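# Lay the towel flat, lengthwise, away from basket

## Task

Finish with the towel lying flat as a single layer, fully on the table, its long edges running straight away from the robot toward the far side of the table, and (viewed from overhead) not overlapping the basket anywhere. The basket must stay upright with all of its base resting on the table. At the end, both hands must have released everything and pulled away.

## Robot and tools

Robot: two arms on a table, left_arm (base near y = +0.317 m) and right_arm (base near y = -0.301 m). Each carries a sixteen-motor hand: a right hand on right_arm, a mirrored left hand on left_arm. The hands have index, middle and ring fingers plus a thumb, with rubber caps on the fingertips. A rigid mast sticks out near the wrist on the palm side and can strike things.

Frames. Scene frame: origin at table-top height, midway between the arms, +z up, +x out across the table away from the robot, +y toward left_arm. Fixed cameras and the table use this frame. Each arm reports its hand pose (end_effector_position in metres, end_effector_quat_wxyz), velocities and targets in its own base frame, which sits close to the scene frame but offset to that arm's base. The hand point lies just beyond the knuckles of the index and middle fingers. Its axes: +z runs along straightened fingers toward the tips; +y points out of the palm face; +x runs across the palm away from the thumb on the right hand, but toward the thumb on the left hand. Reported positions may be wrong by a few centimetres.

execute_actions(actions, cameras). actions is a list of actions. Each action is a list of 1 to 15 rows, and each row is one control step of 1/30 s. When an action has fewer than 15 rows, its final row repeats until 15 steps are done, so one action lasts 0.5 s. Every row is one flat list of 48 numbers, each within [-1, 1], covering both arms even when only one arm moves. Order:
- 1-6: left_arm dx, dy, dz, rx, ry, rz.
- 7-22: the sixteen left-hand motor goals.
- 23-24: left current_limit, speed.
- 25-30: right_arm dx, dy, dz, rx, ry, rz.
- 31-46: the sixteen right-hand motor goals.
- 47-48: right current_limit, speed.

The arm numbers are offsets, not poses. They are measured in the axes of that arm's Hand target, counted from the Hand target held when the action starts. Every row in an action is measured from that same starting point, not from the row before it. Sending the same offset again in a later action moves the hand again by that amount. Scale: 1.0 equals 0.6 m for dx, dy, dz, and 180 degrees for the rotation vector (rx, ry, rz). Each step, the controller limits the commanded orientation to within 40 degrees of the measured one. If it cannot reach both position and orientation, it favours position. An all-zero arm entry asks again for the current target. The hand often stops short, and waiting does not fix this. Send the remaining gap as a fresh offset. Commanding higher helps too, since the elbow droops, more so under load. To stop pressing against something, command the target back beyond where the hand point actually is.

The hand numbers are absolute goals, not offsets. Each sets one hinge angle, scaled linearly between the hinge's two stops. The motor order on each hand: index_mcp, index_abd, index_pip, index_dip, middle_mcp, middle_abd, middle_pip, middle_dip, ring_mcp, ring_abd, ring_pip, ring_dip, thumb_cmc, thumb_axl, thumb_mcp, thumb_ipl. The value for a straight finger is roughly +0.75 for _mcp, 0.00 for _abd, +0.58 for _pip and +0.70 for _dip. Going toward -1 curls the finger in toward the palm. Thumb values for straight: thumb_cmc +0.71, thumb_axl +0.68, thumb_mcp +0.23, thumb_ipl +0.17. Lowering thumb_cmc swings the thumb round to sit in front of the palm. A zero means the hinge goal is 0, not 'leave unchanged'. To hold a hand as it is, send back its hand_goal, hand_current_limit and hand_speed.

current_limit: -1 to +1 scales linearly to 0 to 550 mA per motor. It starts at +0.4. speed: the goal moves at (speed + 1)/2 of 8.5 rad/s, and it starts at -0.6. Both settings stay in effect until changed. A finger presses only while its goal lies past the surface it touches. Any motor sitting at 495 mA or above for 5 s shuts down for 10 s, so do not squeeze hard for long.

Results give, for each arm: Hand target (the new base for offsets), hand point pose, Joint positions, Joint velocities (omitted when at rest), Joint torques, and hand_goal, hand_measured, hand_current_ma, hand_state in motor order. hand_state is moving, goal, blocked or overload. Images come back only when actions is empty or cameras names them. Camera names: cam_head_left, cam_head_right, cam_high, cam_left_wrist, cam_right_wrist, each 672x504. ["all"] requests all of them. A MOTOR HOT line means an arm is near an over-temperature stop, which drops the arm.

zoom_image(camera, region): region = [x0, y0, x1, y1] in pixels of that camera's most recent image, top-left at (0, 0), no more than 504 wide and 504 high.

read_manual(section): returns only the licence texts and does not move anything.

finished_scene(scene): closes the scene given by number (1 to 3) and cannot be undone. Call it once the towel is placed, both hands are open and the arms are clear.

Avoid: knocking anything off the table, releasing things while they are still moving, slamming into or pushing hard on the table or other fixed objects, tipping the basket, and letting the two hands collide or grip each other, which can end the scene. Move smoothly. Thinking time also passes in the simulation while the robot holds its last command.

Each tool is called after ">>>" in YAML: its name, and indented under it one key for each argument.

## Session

>>> execute_actions:
  actions: []

Scene clock: 0.00 s.
left_arm: end_effector_position=(+0.5347, +0.1876, +0.3158) hand_goal=(+0.754, +0.000, +0.576, +0.696, +0.754, +0.000, +0.576, +0.696, +0.754, +0.000, +0.576, +0.696, +0.714, +0.678, +0.226, +0.168) hand_measured=(+0.754, +0.000, +0.576, +0.696, +0.754, +0.000, +0.576, +0.696, +0.754, +0.000, +0.576, +0.696, +0.714, +0.678, +0.226, +0.168) hand_current_ma=(+0, +0, +0, +0, +0, +0, +0, +0, +0, +0, +0, +0, +0, +0, +0, +0) hand_state=(goal, goal, goal, goal, goal, goal, goal, goal, goal, overload, goal, goal, goal, goal, goal, goal) hand_current_limit=0.40 hand_speed=-0.60 end_effector_quat_wxyz=(+0.588, +0.183, +0.771, +0.162) | right_arm: end_effector_position=(+0.0885, +0.3917, +0.2217) hand_goal=(+0.754, +0.000, +0.576, +0.696, +0.754, +0.000, +0.576, +0.696, +0.754, +0.000, +0.576, +0.696, +0.714, +0.678, +0.226, +0.168) hand_measured=(+0.754, +0.000, +0.576, +0.696, +0.754, +0.000, +0.576, +0.696, +0.754, +0.000, +0.576, +0.696, +0.714, +0.678, +0.226, +0.168) hand_current_ma=(+0, +0, +0, +0, +0, +0, +0, +0, +0, +0, +0, +0, +0, +0, +0, +0) hand_state=(goal, goal, goal, goal, goal, goal, goal, goal, goal, goal, goal, goal, goal, goal, goal, goal) hand_current_limit=0.40 hand_speed=-0.60 end_effector_quat_wxyz=(+0.292, -0.390, +0.819, +0.303)
Joint positions: left_arm=[0.259 1.217 0.814 0.138 0.215 -1.011] | right_arm=[1.117 0.824 0.528 -0.411 -0.099 -1.297]
Joint velocities: within noise
Joint torques (N m): no reading
Heat: left arm: hottest shoulder 25 °C; right arm: hottest waist 24 °C.
Hand target: left_arm +0.5394, +0.1888, +0.3395; +0.603, +0.183, +0.757, +0.170 | right_arm +0.0918, +0.3984, +0.2409; +0.305, -0.388, +0.811, +0.313

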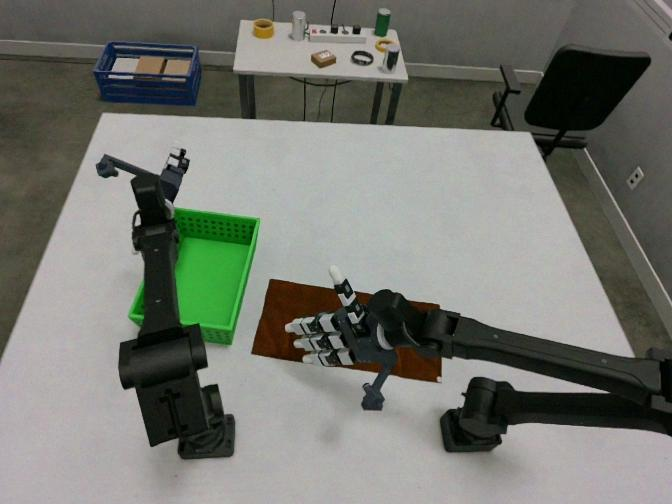

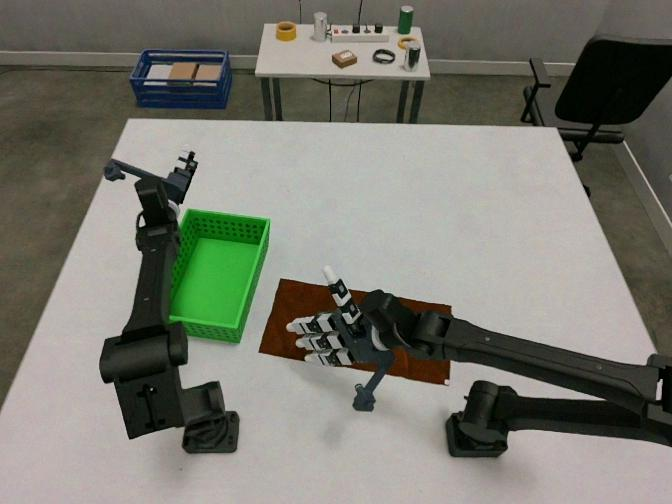

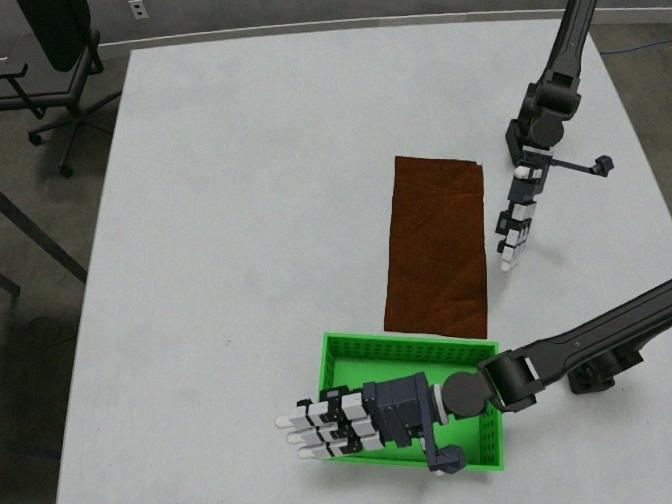

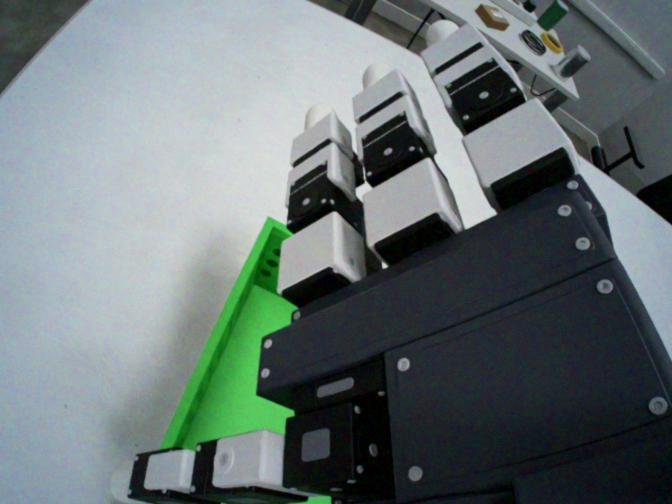

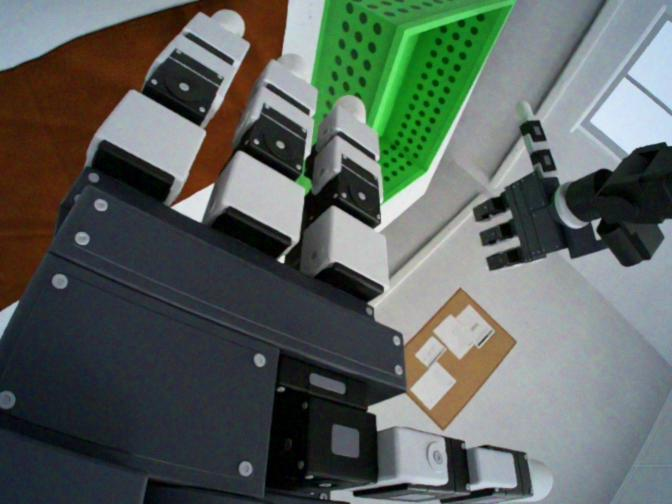

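>>> execute_actions:
  actions:
    - [[0,0,0,0,0,0,0.754,0,0.576,0.696,0.754,0,0.576,0.696,0.754,0,0.576,0.696,0.714,0.678,0.226,0.168,0.4,-0.6,-0.04,-0.11,-0.035,0,0,0,0.74,0.33,0.576,0.696,0.52,0,0.576,0.696,0.74,-0.33,0.576,0.696,0.714,0.678,0.226,0.168,0.4,-0.6],[0,0,0,0,0,0,0.754,0,0.576,0.696,0.754,0,0.576,0.696,0.754,0,0.576,0.696,0.714,0.678,0.226,0.168,0.4,-0.6,-0.083,-0.242,-0.073,0,0,0,0.74,0.33,0.576,0.696,0.52,0,0.576,0.696,0.74,-0.33,0.576,0.696,0.714,0.678,0.226,0.168,0.4,-0.6]]
    - [[0,0,0,0,0,0,0.754,0,0.576,0.696,0.754,0,0.576,0.696,0.754,0,0.576,0.696,0.714,0.678,0.226,0.168,0.4,-0.6,-0.083,-0.242,-0.073,0,0,0,0.74,0.33,0.576,0.696,0.52,0,0.576,0.696,0.74,-0.33,0.576,0.696,0.714,0.678,0.226,0.168,0.4,-0.6]]
    - [[0,0,0,0,0,0,0.754,0,0.576,0.696,0.754,0,0.576,0.696,0.754,0,0.576,0.696,0.714,0.678,0.226,0.168,0.4,-0.6,0,0,0,0.076,-0.006,0.151,0.74,0.33,0.576,0.696,0.52,0,0.576,0.696,0.74,-0.33,0.576,0.696,0.714,0.678,0.226,0.168,0.4,-0.6]]
    - [[0,0,0,0,0,0,0.754,0,0.576,0.696,0.754,0,0.576,0.696,0.754,0,0.576,0.696,0.714,0.678,0.226,0.168,0.4,-0.6,0,0,0,0.076,-0.006,0.151,0.74,0.33,0.576,0.696,0.52,0,0.576,0.696,0.74,-0.33,0.576,0.696,0.714,0.678,0.226,0.168,0.4,-0.6]]
    - [[0,0,0,0,0,0,0.754,0,0.576,0.696,0.754,0,0.576,0.696,0.754,0,0.576,0.696,0.714,0.678,0.226,0.168,0.4,-0.6,0,0,0,0.076,-0.006,0.151,0.74,0.33,0.576,0.696,0.52,0,0.576,0.696,0.74,-0.33,0.576,0.696,0.714,0.678,0.226,0.168,0.4,-0.6]]
    - [[0,0,0,0,0,0,0.754,0,0.576,0.696,0.754,0,0.576,0.696,0.754,0,0.576,0.696,0.714,0.678,0.226,0.168,0.4,-0.6,0,0,0,0.076,-0.006,0.151,0.74,0.33,0.576,0.696,0.52,0,0.576,0.696,0.74,-0.33,0.576,0.696,0.714,0.678,0.226,0.168,0.4,-0.6]]
    - [[0,0,0,0,0,0,0.754,0,0.576,0.696,0.754,0,0.576,0.696,0.754,0,0.576,0.696,0.714,0.678,0.226,0.168,0.4,-0.6,0,0,0,0.076,-0.006,0.151,0.74,0.33,0.576,0.696,0.52,0,0.576,0.696,0.74,-0.33,0.576,0.696,0.714,0.678,0.226,0.168,0.4,-0.6]]
  cameras: ["cam_head_left","cam_high"]

>>> zoom_image:
  camera: "cam_head_left"
  region: [230, 200, 460, 410]

Scene clock: 87.30 s.
left_arm: end_effector_position=(+0.5347, +0.1876, +0.3158) hand_goal=(+0.754, +0.000, +0.576, +0.696, +0.754, +0.000, +0.576, +0.696, +0.754, +0.000, +0.576, +0.696, +0.714, +0.678, +0.226, +0.168) hand_measured=(+0.756, +0.000, +0.576, +0.696, +0.756, +0.002, +0.576, +0.696, +0.756, +0.188, +0.576, +0.696, +0.716, +0.678, +0.226, +0.168) hand_current_ma=(+2, +1, +1, +0, +2, +1, +1, +0, +2, +0, +1, +0, +2, -1, +0, +0) hand_state=(goal, goal, goal, goal, goal, goal, goal, goal, goal, overload, goal, goal, goal, goal, goal, goal) hand_current_limit=0.40 hand_speed=-0.60 end_effector_quat_wxyz=(+0.588, +0.183, +0.771, +0.162) | right_arm: end_effector_position=(+0.3529, +0.2256, +0.2705) hand_goal=(+0.740, +0.330, +0.576, +0.696, +0.520, +0.000, +0.576, +0.696, +0.740, -0.330, +0.576, +0.696, +0.714, +0.678, +0.226, +0.168) hand_measured=(+0.740, +0.328, +0.576, +0.696, +0.522, +0.000, +0.576, +0.696, +0.740, -0.328, +0.576, +0.696, +0.716, +0.678, +0.220, +0.168) hand_current_ma=(+0, +0, +0, +0, +1, +0, +0, +0, +0, +1, +0, +0, +0, +0, -3, +0) hand_state=(goal, goal, goal, goal, goal, goal, goal, goal, goal, goal, goal, goal, goal, goal, goal, goal) hand_current_limit=0.40 hand_speed=-0.60 end_effector_quat_wxyz=(-0.001, +0.749, +0.663, -0.019)
Joint positions: left_arm=[0.259 1.217 0.814 0.138 0.215 -1.011] | right_arm=[0.761 1.342 1.355 -1.621 -0.004 0.882]
Joint torques (N m): left_arm=[0.5 -8.88 11.25 2.33 0.09 0.05] | right_arm=[0.21 -10.58 13.2 -0.08 0.12 0.16]
Heat: left arm: hottest elbow 38 °C; right arm: hottest elbow 33 °C.
Hand target: left_arm +0.5394, +0.1888, +0.3395; +0.603, +0.183, +0.757, +0.170 | right_arm +0.3589, +0.2306, +0.2898; -0.001, +0.754, +0.657, -0.001
Off the commanded pose: left_arm 0.024 m, 3 deg | right_arm 0.021 m, 2 deg.
Images, in order (width x height): cam_head_left 672x504, cam_high 672x504.

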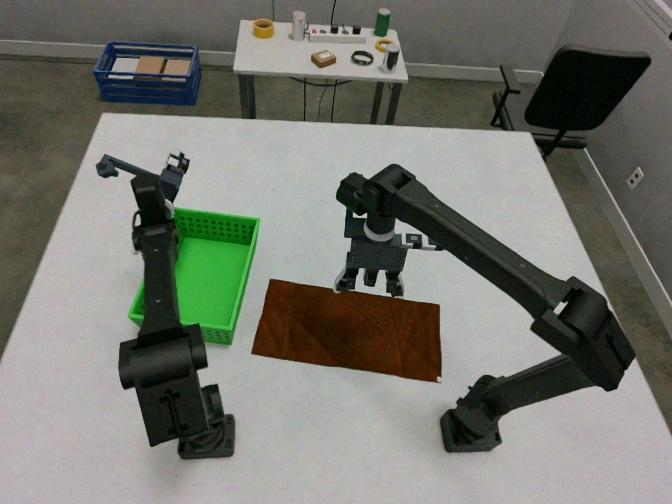

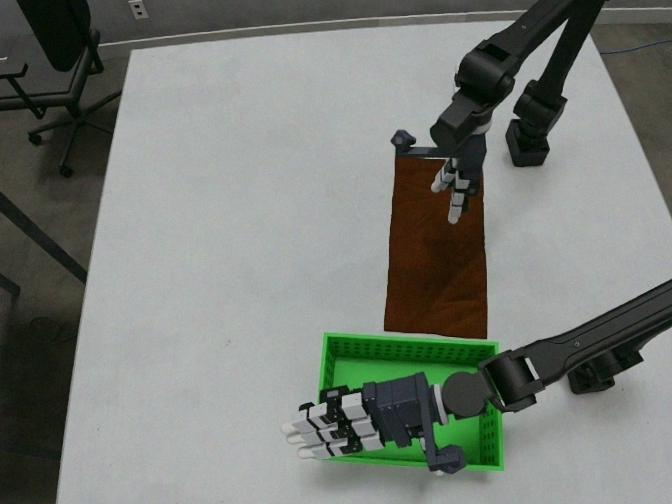

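Scaled by 2.191 from the camera's 672x504 image, which has a finer 960x720 frame.

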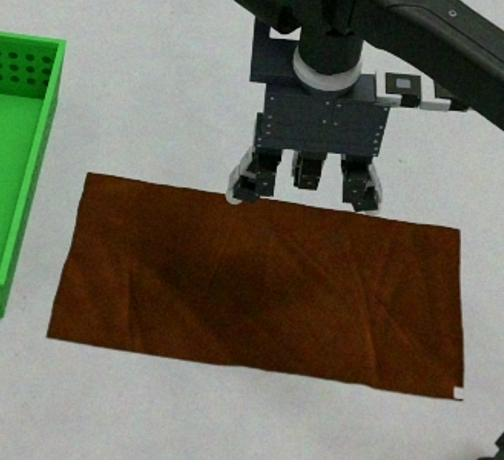

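>>> execute_actions:
  actions:
    - [[0,0,0,0,0,0,0.754,0,0.576,0.696,0.754,0,0.576,0.696,0.754,0,0.576,0.696,0.714,0.678,0.226,0.168,0.4,-0.6,-0.01,0.01,0.13,0,0,0,0.74,0.33,0.576,0.696,0.52,0,0.576,0.696,0.74,-0.33,0.576,0.696,0.714,0.678,0.226,0.168,0.4,-0.6]]
    - [[0,0,0,0,0,0,0.754,0,0.576,0.696,0.754,0,0.576,0.696,0.754,0,0.576,0.696,0.714,0.678,0.226,0.168,0.4,-0.6,0,0,0.13,0,0,0,0.74,0.33,0.576,0.696,0.52,0,0.576,0.696,0.74,-0.33,0.576,0.696,0.714,0.678,0.226,0.168,0.4,-0.6]]
  cameras: ["cam_head_left"]

>>> zoom_image:
  camera: "cam_head_left"
  region: [230, 200, 460, 410]

Scene clock: 104.70 s.
left_arm: end_effector_position=(+0.5347, +0.1876, +0.3158) hand_goal=(+0.754, +0.000, +0.576, +0.696, +0.754, +0.000, +0.576, +0.696, +0.754, +0.000, +0.576, +0.696, +0.714, +0.678, +0.226, +0.168) hand_measured=(+0.756, +0.000, +0.576, +0.696, +0.756, +0.002, +0.576, +0.696, +0.756, +0.188, +0.576, +0.696, +0.716, +0.678, +0.226, +0.168) hand_current_ma=(+2, +1, +1, +0, +2, +1, +1, +0, +2, +0, +1, +0, +2, -1, +0, +0) hand_state=(goal, goal, goal, goal, goal, goal, goal, goal, goal, overload, goal, goal, goal, goal, goal, goal) hand_current_limit=0.40 hand_speed=-0.60 end_effector_quat_wxyz=(+0.588, +0.183, +0.771, +0.162) | right_arm: end_effector_position=(+0.3543, +0.2214, +0.1236) hand_goal=(+0.740, +0.330, +0.576, +0.696, +0.520, +0.000, +0.576, +0.696, +0.740, -0.330, +0.576, +0.696, +0.714, +0.678, +0.226, +0.168) hand_measured=(+0.738, +0.330, +0.576, +0.696, +0.522, +0.000, +0.576, +0.696, +0.738, -0.328, +0.576, +0.696, +0.716, +0.678, +0.222, +0.168) hand_current_ma=(+0, +0, +0, +0, +0, +0, +0, +0, +0, +0, +0, +0, +0, +0, -2, +0) hand_state=(goal, goal, goal, goal, goal, goal, goal, goal, goal, goal, goal, goal, goal, goal, goal, goal) hand_current_limit=0.40 hand_speed=-0.60 end_effector_quat_wxyz=(-0.002, +0.752, +0.659, -0.018)
Joint positions: left_arm=[0.259 1.217 0.814 0.138 0.215 -1.011] | right_arm=[0.751 1.41 1.027 -1.224 -0.004 0.883]
Joint torques (N m): left_arm=[0.09 -9.35 11.37 2.5 0.15 0.05] | right_arm=[-0.97 -11.34 9.94 0.72 0.22 -0.04]
Heat: left arm: hottest elbow 39 °C; right arm: hottest elbow 32 °C.
Hand target: left_arm +0.5394, +0.1888, +0.3395; +0.603, +0.183, +0.757, +0.170 | right_arm +0.3637, +0.2239, +0.1338; -0.001, +0.754, +0.657, -0.001
Off the commanded pose: left_arm 0.024 m, 3 deg | right_arm 0.014 m, 2 deg.
Images, in order (width x height): cam_head_left 672x504.

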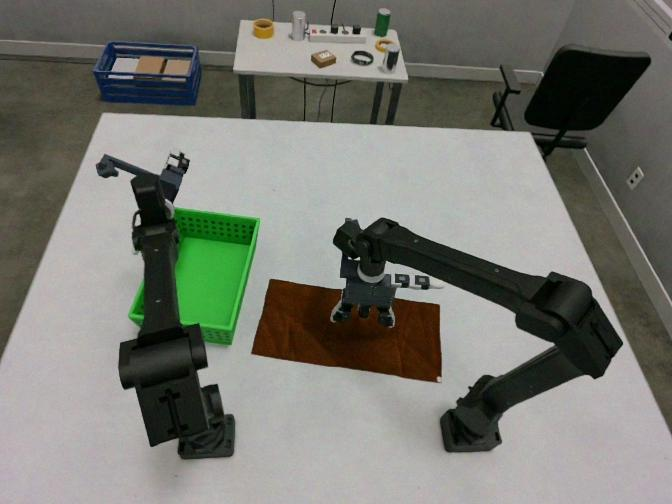

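Scaled by 2.191 from the camera's 672x504 image, which has a finer 960x720 frame.

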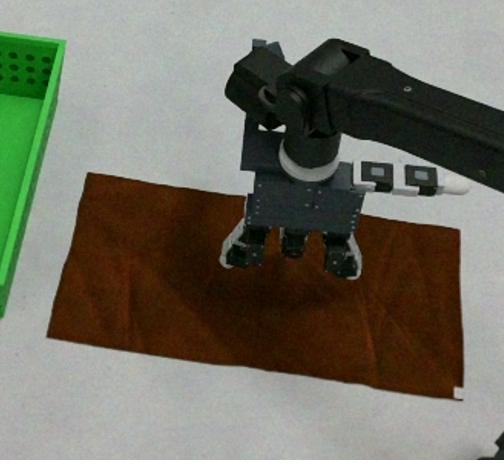

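>>> execute_actions:
  actions:
    - [[0,0,0,0,0,0,0.754,0,0.576,0.696,0.754,0,0.576,0.696,0.754,0,0.576,0.696,0.714,0.678,0.226,0.168,0.4,-0.6,0.044,0.011,0.06,0,0,0,0.74,0.33,0.576,0.696,0.52,0,0.576,0.696,0.74,-0.33,0.576,0.696,0.714,0.678,0.226,0.168,0.4,-0.6]]
    - [[0,0,0,0,0,0,0.754,0,0.576,0.696,0.754,0,0.576,0.696,0.754,0,0.576,0.696,0.714,0.678,0.226,0.168,0.4,-0.6,0,0,0.04,0,0,0,0.74,0.33,0.576,0.696,0.52,0,0.576,0.696,0.74,-0.33,0.576,0.696,0.714,0.678,0.226,0.168,0.4,-0.6]]
    - [[0,0,0,0,0,0,0.754,0,0.576,0.696,0.754,0,0.576,0.696,0.754,0,0.576,0.696,0.714,0.678,0.226,0.168,0.4,-0.6,0,0,0.033,0,0,0,0.74,0.33,0.576,0.696,0.52,0,0.576,0.696,0.74,-0.33,0.576,0.696,0.714,0.678,0.226,0.168,0.4,-0.6]]
    - [[0,0,0,0,0,0,0.754,0,0.576,0.696,0.754,0,0.576,0.696,0.754,0,0.576,0.696,0.714,0.678,0.226,0.168,0.4,-0.6,-0.009,-0.0037,0,0,0,0.0278,0.74,0.33,0.576,0.696,0.52,0,0.576,0.696,0.74,-0.33,0.576,0.696,0.714,0.678,0.226,0.168,0.4,-0.6],[0,0,0,0,0,0,0.754,0,0.576,0.696,0.754,0,0.576,0.696,0.754,0,0.576,0.696,0.714,0.678,0.226,0.168,0.4,-0.6,-0.0174,-0.0082,0,0,0,0.0556,0.74,0.33,0.576,0.696,0.52,0,0.576,0.696,0.74,-0.33,0.576,0.696,0.714,0.678,0.226,0.168,0.4,-0.6]]
    - [[0,0,0,0,0,0,0.754,0,0.576,0.696,0.754,0,0.576,0.696,0.754,0,0.576,0.696,0.714,0.678,0.226,0.168,0.4,-0.6,-0.009,-0.0037,0,0,0,0.0278,0.74,0.33,0.576,0.696,0.52,0,0.576,0.696,0.74,-0.33,0.576,0.696,0.714,0.678,0.226,0.168,0.4,-0.6],[0,0,0,0,0,0,0.754,0,0.576,0.696,0.754,0,0.576,0.696,0.754,0,0.576,0.696,0.714,0.678,0.226,0.168,0.4,-0.6,-0.0174,-0.0082,0,0,0,0.0556,0.74,0.33,0.576,0.696,0.52,0,0.576,0.696,0.74,-0.33,0.576,0.696,0.714,0.678,0.226,0.168,0.4,-0.6]]
  cameras: ["cam_head_left","cam_high"]

>>> zoom_image:
  camera: "cam_head_left"
  region: [230, 200, 460, 410]

Scene clock: 139.30 s.
left_arm: end_effector_position=(+0.5347, +0.1876, +0.3158) hand_goal=(+0.754, +0.000, +0.576, +0.696, +0.754, +0.000, +0.576, +0.696, +0.754, +0.000, +0.576, +0.696, +0.714, +0.678, +0.226, +0.168) hand_measured=(+0.756, +0.000, +0.576, +0.696, +0.756, +0.002, +0.576, +0.696, +0.756, +0.188, +0.576, +0.696, +0.716, +0.678, +0.226, +0.168) hand_current_ma=(+2, +1, +1, +0, +2, +1, +1, +0, +2, +0, +1, +0, +2, -1, +0, +0) hand_state=(goal, goal, goal, goal, goal, goal, goal, goal, goal, overload, goal, goal, goal, goal, goal, goal) hand_current_limit=0.40 hand_speed=-0.60 end_effector_quat_wxyz=(+0.588, +0.183, +0.771, +0.162) | right_arm: end_effector_position=(+0.3662, +0.2304, +0.0793) hand_goal=(+0.740, +0.330, +0.576, +0.696, +0.520, +0.000, +0.576, +0.696, +0.740, -0.330, +0.576, +0.696, +0.714, +0.678, +0.226, +0.168) hand_measured=(+0.686, +0.352, +0.538, +0.676, +0.516, -0.008, +0.574, +0.696, +0.766, -0.330, +0.590, +0.704, +0.714, +0.678, +0.222, +0.168) hand_current_ma=(-100, +19, -53, -21, -1, -3, +0, +0, +32, +0, +11, +4, +0, +0, -2, +0) hand_state=(blocked, blocked, blocked, blocked, goal, goal, goal, goal, blocked, goal, goal, goal, goal, goal, goal, goal) hand_current_limit=0.40 hand_speed=-0.60 end_effector_quat_wxyz=(-0.003, +0.849, +0.528, +0.025)
Joint positions: left_arm=[0.259 1.217 0.814 0.138 0.215 -1.011] | right_arm=[0.769 1.52 1.01 -1.01 0.006 1.227]
Joint torques (N m): left_arm=[0.32 -9 11.33 2.66 0.11 0.07] | right_arm=[0.79 -6.89 8.05 0.91 -0.2 0.33]
Heat: left arm: hottest elbow 40 °C; right arm: hottest elbow 31 °C.
Hand target: left_arm +0.5394, +0.1888, +0.3395; +0.603, +0.183, +0.757, +0.170 | right_arm +0.3593, +0.2310, +0.0539; -0.001, +0.857, +0.515, -0.001
Off the commanded pose: left_arm 0.024 m, 3 deg | right_arm 0.026 m, 3 deg.
Images, in order (width x height): cam_head_left 672x504, cam_high 672x504.

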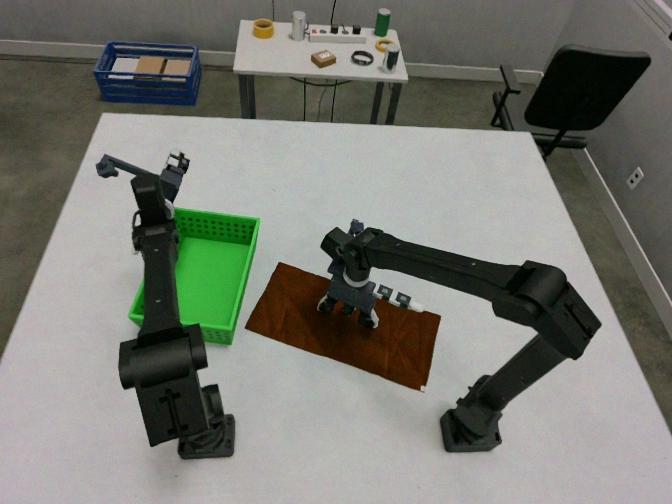

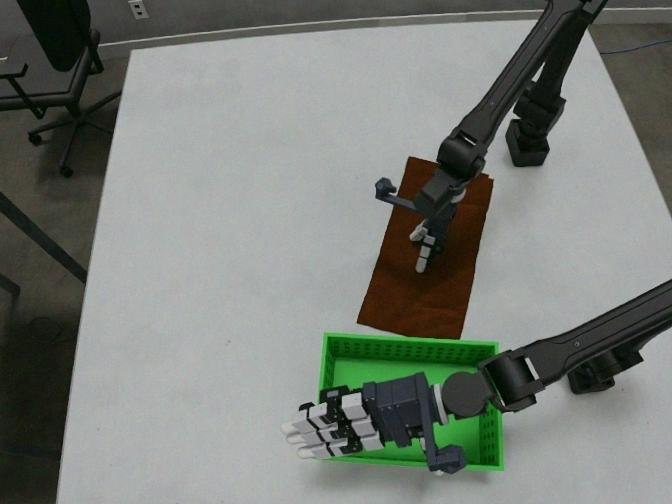

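Scaled by 2.191 from the camera's 672x504 image, which has a finer 960x720 frame.

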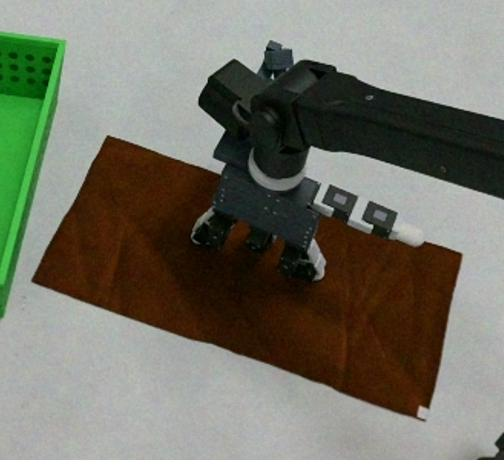

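>>> execute_actions:
  actions:
    - [[0,0,0,0,0,0,0.754,0,0.576,0.696,0.754,0,0.576,0.696,0.754,0,0.576,0.696,0.714,0.678,0.226,0.168,0.4,-0.6,-0.009,-0.0037,0,0,0,0.0278,0.74,0.33,0.576,0.696,0.52,0,0.576,0.696,0.74,-0.33,0.576,0.696,0.714,0.678,0.226,0.168,0.4,-0.6],[0,0,0,0,0,0,0.754,0,0.576,0.696,0.754,0,0.576,0.696,0.754,0,0.576,0.696,0.714,0.678,0.226,0.168,0.4,-0.6,-0.0174,-0.0082,0,0,0,0.0556,0.74,0.33,0.576,0.696,0.52,0,0.576,0.696,0.74,-0.33,0.576,0.696,0.714,0.678,0.226,0.168,0.4,-0.6]]
    - [[0,0,0,0,0,0,0.754,0,0.576,0.696,0.754,0,0.576,0.696,0.754,0,0.576,0.696,0.714,0.678,0.226,0.168,0.4,-0.6,-0.009,-0.0037,0,0,0,0.0278,0.74,0.33,0.576,0.696,0.52,0,0.576,0.696,0.74,-0.33,0.576,0.696,0.714,0.678,0.226,0.168,0.4,-0.6],[0,0,0,0,0,0,0.754,0,0.576,0.696,0.754,0,0.576,0.696,0.754,0,0.576,0.696,0.714,0.678,0.226,0.168,0.4,-0.6,-0.0174,-0.0082,0,0,0,0.0556,0.74,0.33,0.576,0.696,0.52,0,0.576,0.696,0.74,-0.33,0.576,0.696,0.714,0.678,0.226,0.168,0.4,-0.6]]
    - [[0,0,0,0,0,0,0.754,0,0.576,0.696,0.754,0,0.576,0.696,0.754,0,0.576,0.696,0.714,0.678,0.226,0.168,0.4,-0.6,-0.009,-0.0037,0,0,0,0.0278,0.74,0.33,0.576,0.696,0.52,0,0.576,0.696,0.74,-0.33,0.576,0.696,0.714,0.678,0.226,0.168,0.4,-0.6],[0,0,0,0,0,0,0.754,0,0.576,0.696,0.754,0,0.576,0.696,0.754,0,0.576,0.696,0.714,0.678,0.226,0.168,0.4,-0.6,-0.0174,-0.0082,0,0,0,0.0556,0.74,0.33,0.576,0.696,0.52,0,0.576,0.696,0.74,-0.33,0.576,0.696,0.714,0.678,0.226,0.168,0.4,-0.6]]
    - [[0,0,0,0,0,0,0.754,0,0.576,0.696,0.754,0,0.576,0.696,0.754,0,0.576,0.696,0.714,0.678,0.226,0.168,0.4,-0.6,-0.009,-0.0037,0,0,0,0.0278,0.74,0.33,0.576,0.696,0.52,0,0.576,0.696,0.74,-0.33,0.576,0.696,0.714,0.678,0.226,0.168,0.4,-0.6],[0,0,0,0,0,0,0.754,0,0.576,0.696,0.754,0,0.576,0.696,0.754,0,0.576,0.696,0.714,0.678,0.226,0.168,0.4,-0.6,-0.0174,-0.0082,0,0,0,0.0556,0.74,0.33,0.576,0.696,0.52,0,0.576,0.696,0.74,-0.33,0.576,0.696,0.714,0.678,0.226,0.168,0.4,-0.6]]
    - [[0,0,0,0,0,0,0.754,0,0.576,0.696,0.754,0,0.576,0.696,0.754,0,0.576,0.696,0.714,0.678,0.226,0.168,0.4,-0.6,-0.009,-0.0037,0,0,0,0.0278,0.74,0.33,0.576,0.696,0.52,0,0.576,0.696,0.74,-0.33,0.576,0.696,0.714,0.678,0.226,0.168,0.4,-0.6],[0,0,0,0,0,0,0.754,0,0.576,0.696,0.754,0,0.576,0.696,0.754,0,0.576,0.696,0.714,0.678,0.226,0.168,0.4,-0.6,-0.0174,-0.0082,0,0,0,0.0556,0.74,0.33,0.576,0.696,0.52,0,0.576,0.696,0.74,-0.33,0.576,0.696,0.714,0.678,0.226,0.168,0.4,-0.6]]
    - [[0,0,0,0,0,0,0.754,0,0.576,0.696,0.754,0,0.576,0.696,0.754,0,0.576,0.696,0.714,0.678,0.226,0.168,0.4,-0.6,-0.009,-0.0037,0,0,0,0.0278,0.74,0.33,0.576,0.696,0.52,0,0.576,0.696,0.74,-0.33,0.576,0.696,0.714,0.678,0.226,0.168,0.4,-0.6],[0,0,0,0,0,0,0.754,0,0.576,0.696,0.754,0,0.576,0.696,0.754,0,0.576,0.696,0.714,0.678,0.226,0.168,0.4,-0.6,-0.0174,-0.0082,0,0,0,0.0556,0.74,0.33,0.576,0.696,0.52,0,0.576,0.696,0.74,-0.33,0.576,0.696,0.714,0.678,0.226,0.168,0.4,-0.6]]
  cameras: ["cam_head_left","cam_high"]

>>> zoom_image:
  camera: "cam_head_left"
  region: [230, 220, 460, 430]

Scene clock: 175.00 s.
left_arm: end_effector_position=(+0.5347, +0.1876, +0.3158) hand_goal=(+0.754, +0.000, +0.576, +0.696, +0.754, +0.000, +0.576, +0.696, +0.754, +0.000, +0.576, +0.696, +0.714, +0.678, +0.226, +0.168) hand_measured=(+0.756, +0.000, +0.576, +0.696, +0.756, +0.002, +0.576, +0.696, +0.756, +0.188, +0.576, +0.696, +0.716, +0.678, +0.226, +0.168) hand_current_ma=(+2, +1, +1, +0, +2, +1, +1, +0, +2, +0, +1, +0, +2, -1, +0, +0) hand_state=(goal, goal, goal, goal, goal, goal, goal, goal, goal, overload, goal, goal, goal, goal, goal, goal) hand_current_limit=0.40 hand_speed=-0.60 end_effector_quat_wxyz=(+0.588, +0.183, +0.771, +0.162) | right_arm: end_effector_position=(+0.3067, +0.2192, +0.0722) hand_goal=(+0.740, +0.330, +0.576, +0.696, +0.520, +0.000, +0.576, +0.696, +0.740, -0.330, +0.576, +0.696, +0.714, +0.678, +0.226, +0.168) hand_measured=(+0.656, +0.348, +0.512, +0.658, +0.484, -0.016, +0.550, +0.682, +0.724, -0.352, +0.570, +0.692, +0.712, +0.678, +0.222, +0.168) hand_current_ma=(-205, +12, -120, -54, -54, -11, -28, -10, -14, -18, -4, -1, -1, +0, -2, +0) hand_state=(blocked, goal, blocked, blocked, blocked, goal, blocked, goal, goal, blocked, goal, goal, goal, goal, goal, goal) hand_current_limit=0.40 hand_speed=-0.60 end_effector_quat_wxyz=(-0.040, +0.991, +0.130, +0.003)
Joint positions: left_arm=[0.259 1.217 0.814 0.138 0.215 -1.011] | right_arm=[0.762 1.56 1.059 -1.016 -0.061 2.073]
Joint torques (N m): left_arm=[0.32 -9.11 11.21 2.59 0.12 0.04] | right_arm=[-0.15 -8.88 7.51 0.12 -1.24 0.26]
Heat: left arm: hottest elbow 41 °C; right arm: hottest elbow 30 °C.
Hand target: left_arm +0.5394, +0.1888, +0.3395; +0.603, +0.183, +0.757, +0.170 | right_arm +0.2945, +0.2174, +0.0541; +0.000, +1.000, +0.018, -0.001
Off the commanded pose: left_arm 0.024 m, 3 deg | right_arm 0.022 m, 14 deg.
joint sent to its limit (right arm) — joint 6 (wrist roll), upper limit. The joint targets are off in orientation, not in position.
Images, in order (width x height): cam_head_left 672x504, cam_high 672x504.

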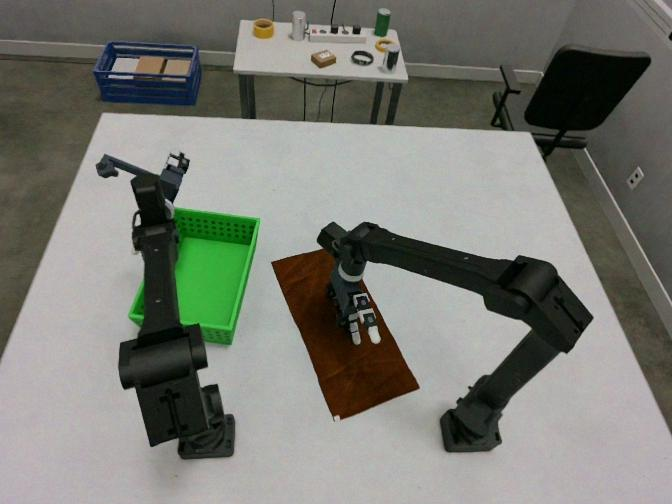

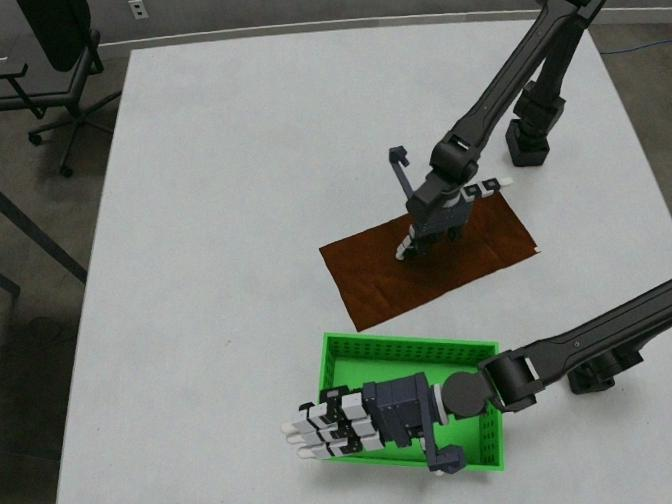

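Scaled by 2.191 from the camera's 672x504 image, which has a finer 960x720 frame.

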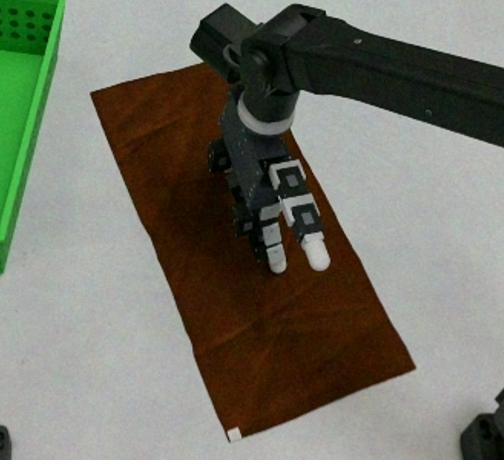

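>>> execute_actions:
  actions:
    - [[0,0,0,0,0,0,0.754,0,0.576,0.696,0.754,0,0.576,0.696,0.754,0,0.576,0.696,0.714,0.678,0.226,0.168,0.4,-0.6,0.02,-0.002,-0.03,0,0,-0.072,0.656,0.348,0.512,0.658,0.484,-0.016,0.55,0.682,0.724,-0.352,0.57,0.692,0.714,0.678,0.226,0.168,0.4,-0.6]]
    - [[0,0,0,0,0,0,0.754,0,0.576,0.696,0.754,0,0.576,0.696,0.754,0,0.576,0.696,0.714,0.678,0.226,0.168,0.4,-0.6,0,0,-0.12,0,0,0,0.656,0.348,0.512,0.658,0.484,-0.016,0.55,0.682,0.724,-0.352,0.57,0.692,0.714,0.678,0.226,0.168,0.4,-0.6]]
    - [[0,0,0,0,0,0,0.754,0,0.576,0.696,0.754,0,0.576,0.696,0.754,0,0.576,0.696,0.714,0.678,0.226,0.168,0.4,-0.6,0.092,-0.0055,0,0,0,-0.164,0.74,0.33,0.576,0.696,0.52,0,0.576,0.696,0.74,-0.33,0.576,0.696,0.714,0.678,0.226,0.168,0.4,-0.6]]
    - [[0,0,0,0,0,0,0.754,0,0.576,0.696,0.754,0,0.576,0.696,0.754,0,0.576,0.696,0.714,0.678,0.226,0.168,0.4,-0.6,0,0,0,0,0,-0.164,0.74,0.33,0.576,0.696,0.52,0,0.576,0.696,0.74,-0.33,0.576,0.696,0.714,0.678,0.226,0.168,0.4,-0.6]]
  cameras: ["cam_head_left"]

>>> zoom_image:
  camera: "cam_head_left"
  region: [230, 220, 460, 430]

Scene clock: 201.17 s.
left_arm: end_effector_position=(+0.5347, +0.1876, +0.3158) hand_goal=(+0.754, +0.000, +0.576, +0.696, +0.754, +0.000, +0.576, +0.696, +0.754, +0.000, +0.576, +0.696, +0.714, +0.678, +0.226, +0.168) hand_measured=(+0.756, +0.000, +0.576, +0.696, +0.756, +0.002, +0.576, +0.696, +0.756, +0.188, +0.576, +0.696, +0.716, +0.678, +0.226, +0.168) hand_current_ma=(+2, +1, +1, +0, +2, +1, +1, +0, +2, +0, +1, +0, +2, -1, +0, +0) hand_state=(goal, goal, goal, goal, goal, goal, goal, goal, goal, overload, goal, goal, goal, goal, goal, goal) hand_current_limit=0.40 hand_speed=-0.60 end_effector_quat_wxyz=(+0.588, +0.183, +0.771, +0.162) | right_arm: end_effector_position=(+0.3549, +0.2381, +0.1381) hand_goal=(+0.740, +0.330, +0.576, +0.696, +0.520, +0.000, +0.576, +0.696, +0.740, -0.330, +0.576, +0.696, +0.714, +0.678, +0.226, +0.168) hand_measured=(+0.738, +0.330, +0.574, +0.692, +0.522, -0.002, +0.574, +0.692, +0.738, -0.332, +0.574, +0.694, +0.716, +0.678, +0.220, +0.168) hand_current_ma=(+0, +0, -1, -1, +0, -1, +0, -1, -1, +0, -1, -1, +0, +0, -4, +0) hand_state=(goal, goal, goal, goal, goal, goal, goal, goal, goal, goal, goal, goal, goal, goal, goal, goal) hand_current_limit=0.40 hand_speed=-0.60 end_effector_quat_wxyz=(+0.002, +0.800, +0.600, -0.008)
Joint positions: left_arm=[0.259 1.217 0.814 0.138 0.215 -1.011] | right_arm=[0.795 1.448 1.104 -1.243 0.002 1.078]
Joint torques (N m): left_arm=[0.15 -8.82 11.25 2.56 0.16 0.07] | right_arm=[-1.08 -12.63 9.24 0.35 -0.02 -0.13]
Heat: left arm: hottest elbow 41 °C; right arm: hottest elbow 29 °C.
Hand target: left_arm +0.5394, +0.1888, +0.3395; +0.603, +0.183, +0.757, +0.170 | right_arm +0.3592, +0.2365, +0.1440; -0.001, +0.799, +0.602, -0.001
Off the commanded pose: left_arm 0.024 m, 3 deg | right_arm 0.007 m, 1 deg.
Images, in order (width x height): cam_head_left 672x504.

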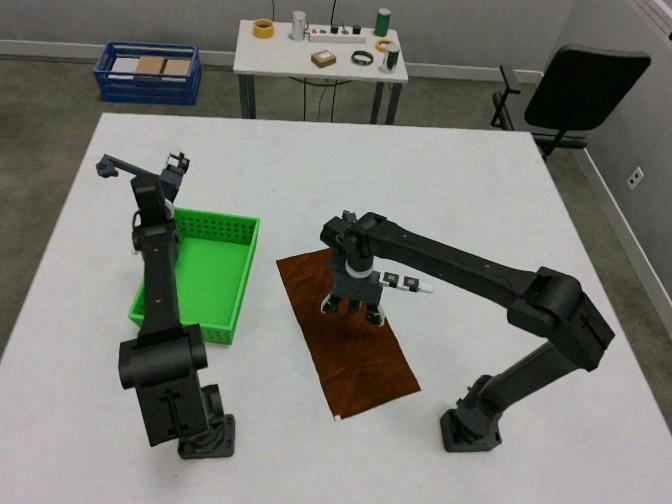

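Scaled by 2.191 from the camera's 672x504 image, which has a finer 960x720 frame.

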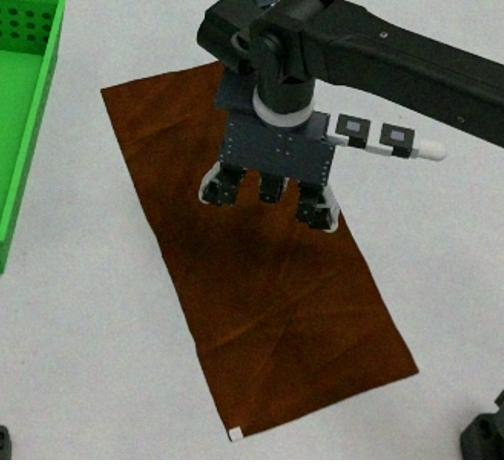

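>>> execute_actions:
  actions:
    - [[0,0,0,0,0,0,0.754,0,0.576,0.696,0.754,0,0.576,0.696,0.754,0,0.576,0.696,0.714,0.678,0.226,0.168,0.4,-0.6,0,0,0.09,0,0,0,0.74,0.33,0.576,0.696,0.52,0,0.576,0.696,0.74,-0.33,0.576,0.696,0.714,0.678,0.226,0.168,0.4,-0.6]]
    - [[0,0,0,0,0,0,0.754,0,0.576,0.696,0.754,0,0.576,0.696,0.754,0,0.576,0.696,0.714,0.678,0.226,0.168,0.4,-0.6,0,0,0.06,0,0,0,0.74,0.33,0.576,0.696,0.52,0,0.576,0.696,0.74,-0.33,0.576,0.696,0.714,0.678,0.226,0.168,0.4,-0.6]]
    - [[0,0,0,0,0,0,0.754,0,0.576,0.696,0.754,0,0.576,0.696,0.754,0,0.576,0.696,0.714,0.678,0.226,0.168,0.4,-0.6,-0.009,-0.0037,0,0,0,0.0278,0.74,0.33,0.576,0.696,0.52,0,0.576,0.696,0.74,-0.33,0.576,0.696,0.714,0.678,0.226,0.168,0.4,-0.6],[0,0,0,0,0,0,0.754,0,0.576,0.696,0.754,0,0.576,0.696,0.754,0,0.576,0.696,0.714,0.678,0.226,0.168,0.4,-0.6,-0.0174,-0.0082,0,0,0,0.0556,0.74,0.33,0.576,0.696,0.52,0,0.576,0.696,0.74,-0.33,0.576,0.696,0.714,0.678,0.226,0.168,0.4,-0.6]]
    - [[0,0,0,0,0,0,0.754,0,0.576,0.696,0.754,0,0.576,0.696,0.754,0,0.576,0.696,0.714,0.678,0.226,0.168,0.4,-0.6,-0.009,-0.0037,0,0,0,0.0278,0.74,0.33,0.576,0.696,0.52,0,0.576,0.696,0.74,-0.33,0.576,0.696,0.714,0.678,0.226,0.168,0.4,-0.6],[0,0,0,0,0,0,0.754,0,0.576,0.696,0.754,0,0.576,0.696,0.754,0,0.576,0.696,0.714,0.678,0.226,0.168,0.4,-0.6,-0.0174,-0.0082,0,0,0,0.0556,0.74,0.33,0.576,0.696,0.52,0,0.576,0.696,0.74,-0.33,0.576,0.696,0.714,0.678,0.226,0.168,0.4,-0.6]]
    - [[0,0,0,0,0,0,0.754,0,0.576,0.696,0.754,0,0.576,0.696,0.754,0,0.576,0.696,0.714,0.678,0.226,0.168,0.4,-0.6,-0.009,-0.0037,0,0,0,0.026,0.74,0.33,0.576,0.696,0.52,0,0.576,0.696,0.74,-0.33,0.576,0.696,0.714,0.678,0.226,0.168,0.4,-0.6]]
  cameras: ["cam_head_left","cam_high"]

>>> zoom_image:
  camera: "cam_head_left"
  region: [230, 220, 460, 430]

Scene clock: 226.30 s.
left_arm: end_effector_position=(+0.5347, +0.1876, +0.3158) hand_goal=(+0.754, +0.000, +0.576, +0.696, +0.754, +0.000, +0.576, +0.696, +0.754, +0.000, +0.576, +0.696, +0.714, +0.678, +0.226, +0.168) hand_measured=(+0.756, +0.000, +0.576, +0.696, +0.756, +0.002, +0.576, +0.696, +0.756, +0.188, +0.576, +0.696, +0.716, +0.678, +0.226, +0.168) hand_current_ma=(+2, +1, +1, +0, +2, +1, +1, +0, +2, +0, +1, +0, +2, -1, +0, +0) hand_state=(goal, goal, goal, goal, goal, goal, goal, goal, goal, overload, goal, goal, goal, goal, goal, goal) hand_current_limit=0.40 hand_speed=-0.60 end_effector_quat_wxyz=(+0.588, +0.183, +0.771, +0.162) | right_arm: end_effector_position=(+0.3416, +0.2209, +0.0782) hand_goal=(+0.740, +0.330, +0.576, +0.696, +0.520, +0.000, +0.576, +0.696, +0.740, -0.330, +0.576, +0.696, +0.714, +0.678, +0.226, +0.168) hand_measured=(+0.680, +0.360, +0.534, +0.672, +0.514, -0.008, +0.572, +0.694, +0.766, -0.332, +0.590, +0.704, +0.714, +0.678, +0.222, +0.168) hand_current_ma=(-118, +28, -63, -25, -3, -4, -1, +0, +30, +0, +10, +4, +0, +0, -2, +0) hand_state=(blocked, blocked, blocked, blocked, goal, goal, goal, goal, blocked, goal, goal, goal, goal, goal, goal, goal) hand_current_limit=0.40 hand_speed=-0.60 end_effector_quat_wxyz=(-0.004, +0.899, +0.437, +0.024)
Joint positions: left_arm=[0.259 1.217 0.814 0.138 0.215 -1.011] | right_arm=[0.794 1.507 0.994 -1.01 0.008 1.46]
Joint torques (N m): left_arm=[-0.03 -8.88 11.21 2.59 0.08 0.07] | right_arm=[-0.44 -6.77 8.01 0.99 -0.31 0.34]
Heat: left arm: hottest elbow 42 °C; right arm: hottest elbow 29 °C.
Hand target: left_arm +0.5394, +0.1888, +0.3395; +0.603, +0.183, +0.757, +0.170 | right_arm +0.3375, +0.2176, +0.0540; -0.001, +0.909, +0.417, -0.001
Off the commanded pose: left_arm 0.024 m, 3 deg | right_arm 0.025 m, 4 deg.
Images, in order (width x height): cam_head_left 672x504, cam_high 672x504.

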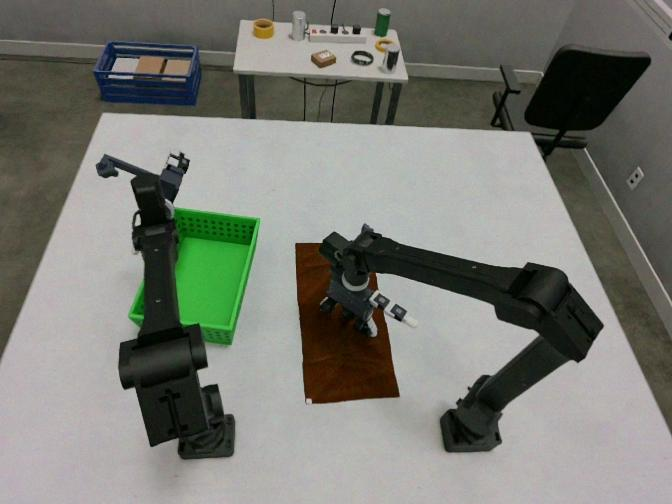

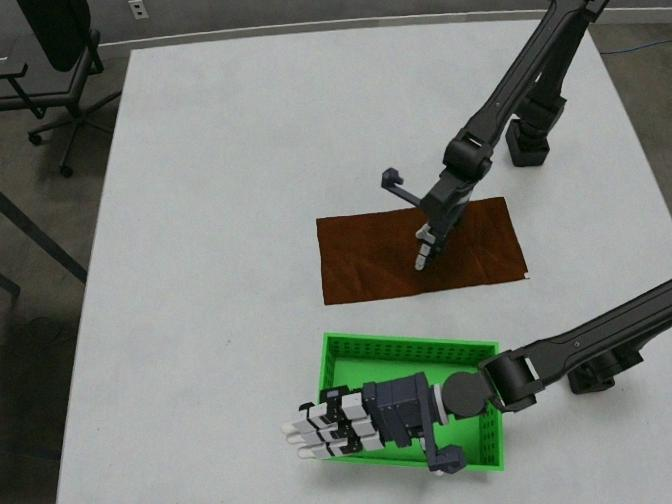

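Scaled by 2.191 from the camera's 672x504 image, which has a finer 960x720 frame.

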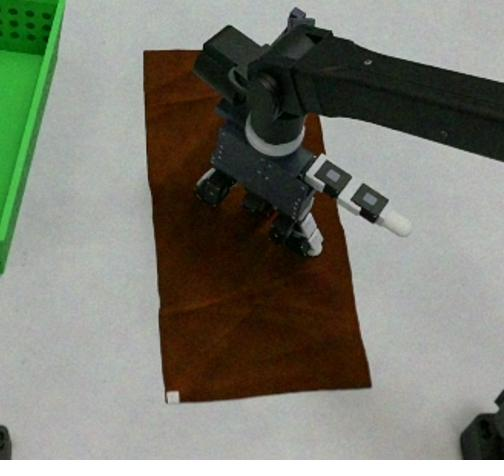

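>>> execute_actions:
  actions:
    - [[0,0,0,0,0,0,0.754,0,0.576,0.696,0.754,0,0.576,0.696,0.754,0,0.576,0.696,0.714,0.678,0.226,0.168,0.4,-0.6,-0.007,-0.003,0,0,0,0.022,0.74,0.33,0.576,0.696,0.52,0,0.576,0.696,0.74,-0.33,0.576,0.696,0.714,0.678,0.226,0.168,0.4,-0.6]]
  cameras: ["cam_head_left"]

>>> zoom_image:
  camera: "cam_head_left"
  region: [230, 220, 460, 430]

Scene clock: 240.37 s.
left_arm: end_effector_position=(+0.5347, +0.1876, +0.3158) hand_goal=(+0.754, +0.000, +0.576, +0.696, +0.754, +0.000, +0.576, +0.696, +0.754, +0.000, +0.576, +0.696, +0.714, +0.678, +0.226, +0.168) hand_measured=(+0.756, +0.000, +0.576, +0.696, +0.756, +0.002, +0.576, +0.696, +0.756, +0.188, +0.576, +0.696, +0.716, +0.678, +0.226, +0.168) hand_current_ma=(+2, +1, +1, +0, +2, +1, +1, +0, +2, +0, +1, +0, +2, -1, +0, +0) hand_state=(goal, goal, goal, goal, goal, goal, goal, goal, goal, overload, goal, goal, goal, goal, goal, goal) hand_current_limit=0.40 hand_speed=-0.60 end_effector_quat_wxyz=(+0.588, +0.183, +0.771, +0.162) | right_arm: end_effector_position=(+0.3379, +0.2184, +0.0779) hand_goal=(+0.740, +0.330, +0.576, +0.696, +0.520, +0.000, +0.576, +0.696, +0.740, -0.330, +0.576, +0.696, +0.714, +0.678, +0.226, +0.168) hand_measured=(+0.676, +0.360, +0.530, +0.670, +0.514, -0.010, +0.572, +0.694, +0.766, -0.330, +0.590, +0.704, +0.714, +0.678, +0.222, +0.168) hand_current_ma=(-131, +28, -71, -28, -3, -4, -1, +0, +30, +0, +10, +4, +0, +0, -2, +0) hand_state=(blocked, blocked, blocked, blocked, goal, goal, goal, goal, blocked, goal, goal, goal, goal, goal, goal, goal) hand_current_limit=0.40 hand_speed=-0.60 end_effector_quat_wxyz=(-0.004, +0.914, +0.406, +0.024)
Joint positions: left_arm=[0.259 1.217 0.814 0.138 0.215 -1.011] | right_arm=[0.794 1.511 0.999 -1.01 0.009 1.529]
Joint torques (N m): left_arm=[-0.15 -9.29 11.3 2.51 0.11 0.1] | right_arm=[-0.38 -6.59 7.98 0.91 -0.37 0.35]
Heat: left arm: hottest elbow 42 °C; right arm: hottest elbow 28 °C.
Hand target: left_arm +0.5394, +0.1888, +0.3395; +0.603, +0.183, +0.757, +0.170 | right_arm +0.3333, +0.2156, +0.0540; -0.001, +0.923, +0.386, -0.001
Off the commanded pose: left_arm 0.024 m, 3 deg | right_arm 0.025 m, 4 deg.
Images, in order (width x height): cam_head_left 672x504.

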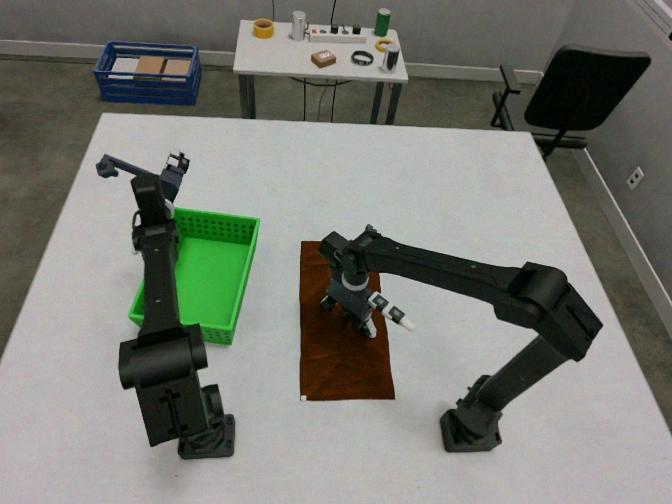

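Scaled by 2.191 from the camera's 672x504 image, which has a finer 960x720 frame.

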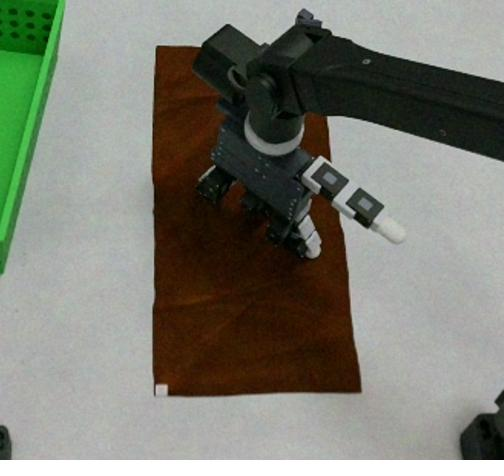

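>>> execute_actions:
  actions:
    - [[0,0,0,0,0,0,0.754,0,0.576,0.696,0.754,0,0.576,0.696,0.754,0,0.576,0.696,0.714,0.678,0.226,0.168,0.4,-0.6,0.0087,0.0022,-0.03,0,0,-0.014,0.676,0.36,0.53,0.67,0.514,-0.01,0.572,0.694,0.766,-0.33,0.59,0.704,0.714,0.678,0.226,0.168,0.4,-0.6]]
    - [[0,0,0,0,0,0,0.754,0,0.576,0.696,0.754,0,0.576,0.696,0.754,0,0.576,0.696,0.714,0.678,0.226,0.168,0.4,-0.6,0,0,-0.1,0,0,0,0.676,0.36,0.53,0.67,0.514,-0.01,0.572,0.694,0.766,-0.33,0.59,0.704,0.714,0.678,0.226,0.168,0.4,-0.6]]
    - [[0,0,0,0,0,0,0.754,0,0.576,0.696,0.754,0,0.576,0.696,0.754,0,0.576,0.696,0.714,0.678,0.226,0.168,0.4,-0.6,-0.05,0.05,-0.15,0,0,0,0.754,0,0.576,0.696,0.754,0,0.576,0.696,0.754,0,0.576,0.696,0.714,0.678,0.226,0.168,0.4,-0.6]]
    - [[0,0,0,0,0,0,0.754,0,0.576,0.696,0.754,0,0.576,0.696,0.754,0,0.576,0.696,0.714,0.678,0.226,0.168,0.4,-0.6,-0.15,0.15,-0.05,0,0,0,0.754,0,0.576,0.696,0.754,0,0.576,0.696,0.754,0,0.576,0.696,0.714,0.678,0.226,0.168,0.4,-0.6]]
    - [[0,0,0,0,0,0,0.754,0,0.576,0.696,0.754,0,0.576,0.696,0.754,0,0.576,0.696,0.714,0.678,0.226,0.168,0.4,-0.6,-0.13,0.13,0,0,0,0,0.754,0,0.576,0.696,0.754,0,0.576,0.696,0.754,0,0.576,0.696,0.714,0.678,0.226,0.168,0.4,-0.6]]
  cameras: ["cam_head_left","cam_high"]

>>> zoom_image:
  camera: "cam_head_left"
  region: [230, 220, 460, 430]

Scene clock: 264.30 s.
left_arm: end_effector_position=(+0.5347, +0.1876, +0.3158) hand_goal=(+0.754, +0.000, +0.576, +0.696, +0.754, +0.000, +0.576, +0.696, +0.754, +0.000, +0.576, +0.696, +0.714, +0.678, +0.226, +0.168) hand_measured=(+0.756, +0.000, +0.576, +0.696, +0.756, +0.002, +0.576, +0.696, +0.756, +0.188, +0.576, +0.696, +0.716, +0.678, +0.226, +0.168) hand_current_ma=(+2, +1, +1, +0, +2, +1, +1, +0, +2, +0, +1, +0, +2, -1, +0, +0) hand_state=(goal, goal, goal, goal, goal, goal, goal, goal, goal, overload, goal, goal, goal, goal, goal, goal) hand_current_limit=0.40 hand_speed=-0.60 end_effector_quat_wxyz=(+0.588, +0.183, +0.771, +0.162) | right_arm: end_effector_position=(+0.3477, -0.0655, +0.2421) hand_goal=(+0.754, +0.000, +0.576, +0.696, +0.754, +0.000, +0.576, +0.696, +0.754, +0.000, +0.576, +0.696, +0.714, +0.678, +0.226, +0.168) hand_measured=(+0.752, -0.002, +0.574, +0.694, +0.752, -0.002, +0.576, +0.694, +0.750, -0.002, +0.576, +0.698, +0.714, +0.678, +0.220, +0.168) hand_current_ma=(-1, +0, +0, -1, -1, +0, +0, +0, -1, +0, +0, +1, +0, +0, -5, +0) hand_state=(goal, goal, goal, goal, goal, goal, goal, goal, goal, goal, goal, goal, goal, goal, goal, goal) hand_current_limit=0.40 hand_speed=-0.60 end_effector_quat_wxyz=(-0.003, +0.919, +0.395, -0.009)
Joint positions: left_arm=[0.259 1.217 0.814 0.138 0.215 -1.011] | right_arm=[0.034 1.139 1.106 -1.557 0.002 0.793]
Joint torques (N m): left_arm=[0.21 -9.47 11.19 2.41 0.09 0.06] | right_arm=[0.85 -7.36 11.14 -0.02 0.02 -0.11]
Heat: left arm: hottest elbow 42 °C; right arm: hottest elbow 29 °C.
Hand target: left_arm +0.5394, +0.1888, +0.3395; +0.603, +0.183, +0.757, +0.170 | right_arm +0.3526, -0.0614, +0.2517; -0.001, +0.914, +0.406, -0.001
Off the commanded pose: left_arm 0.024 m, 3 deg | right_arm 0.011 m, 2 deg.
Images, in order (width x height): cam_head_left 672x504, cam_high 672x504.

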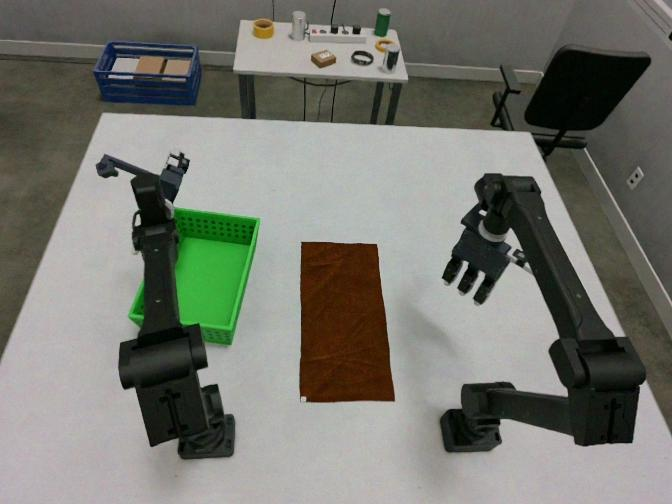

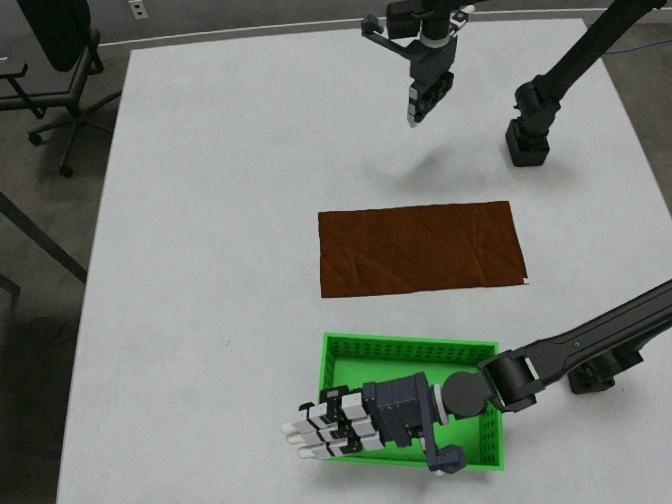

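Scaled by 2.191 from the camera's 672x504 image, which has a finer 960x720 frame.

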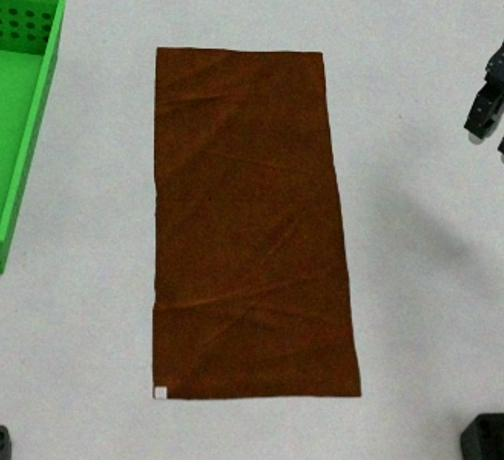

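>>> finished_scene:
  scene: 2

The scene is finished: the task was done.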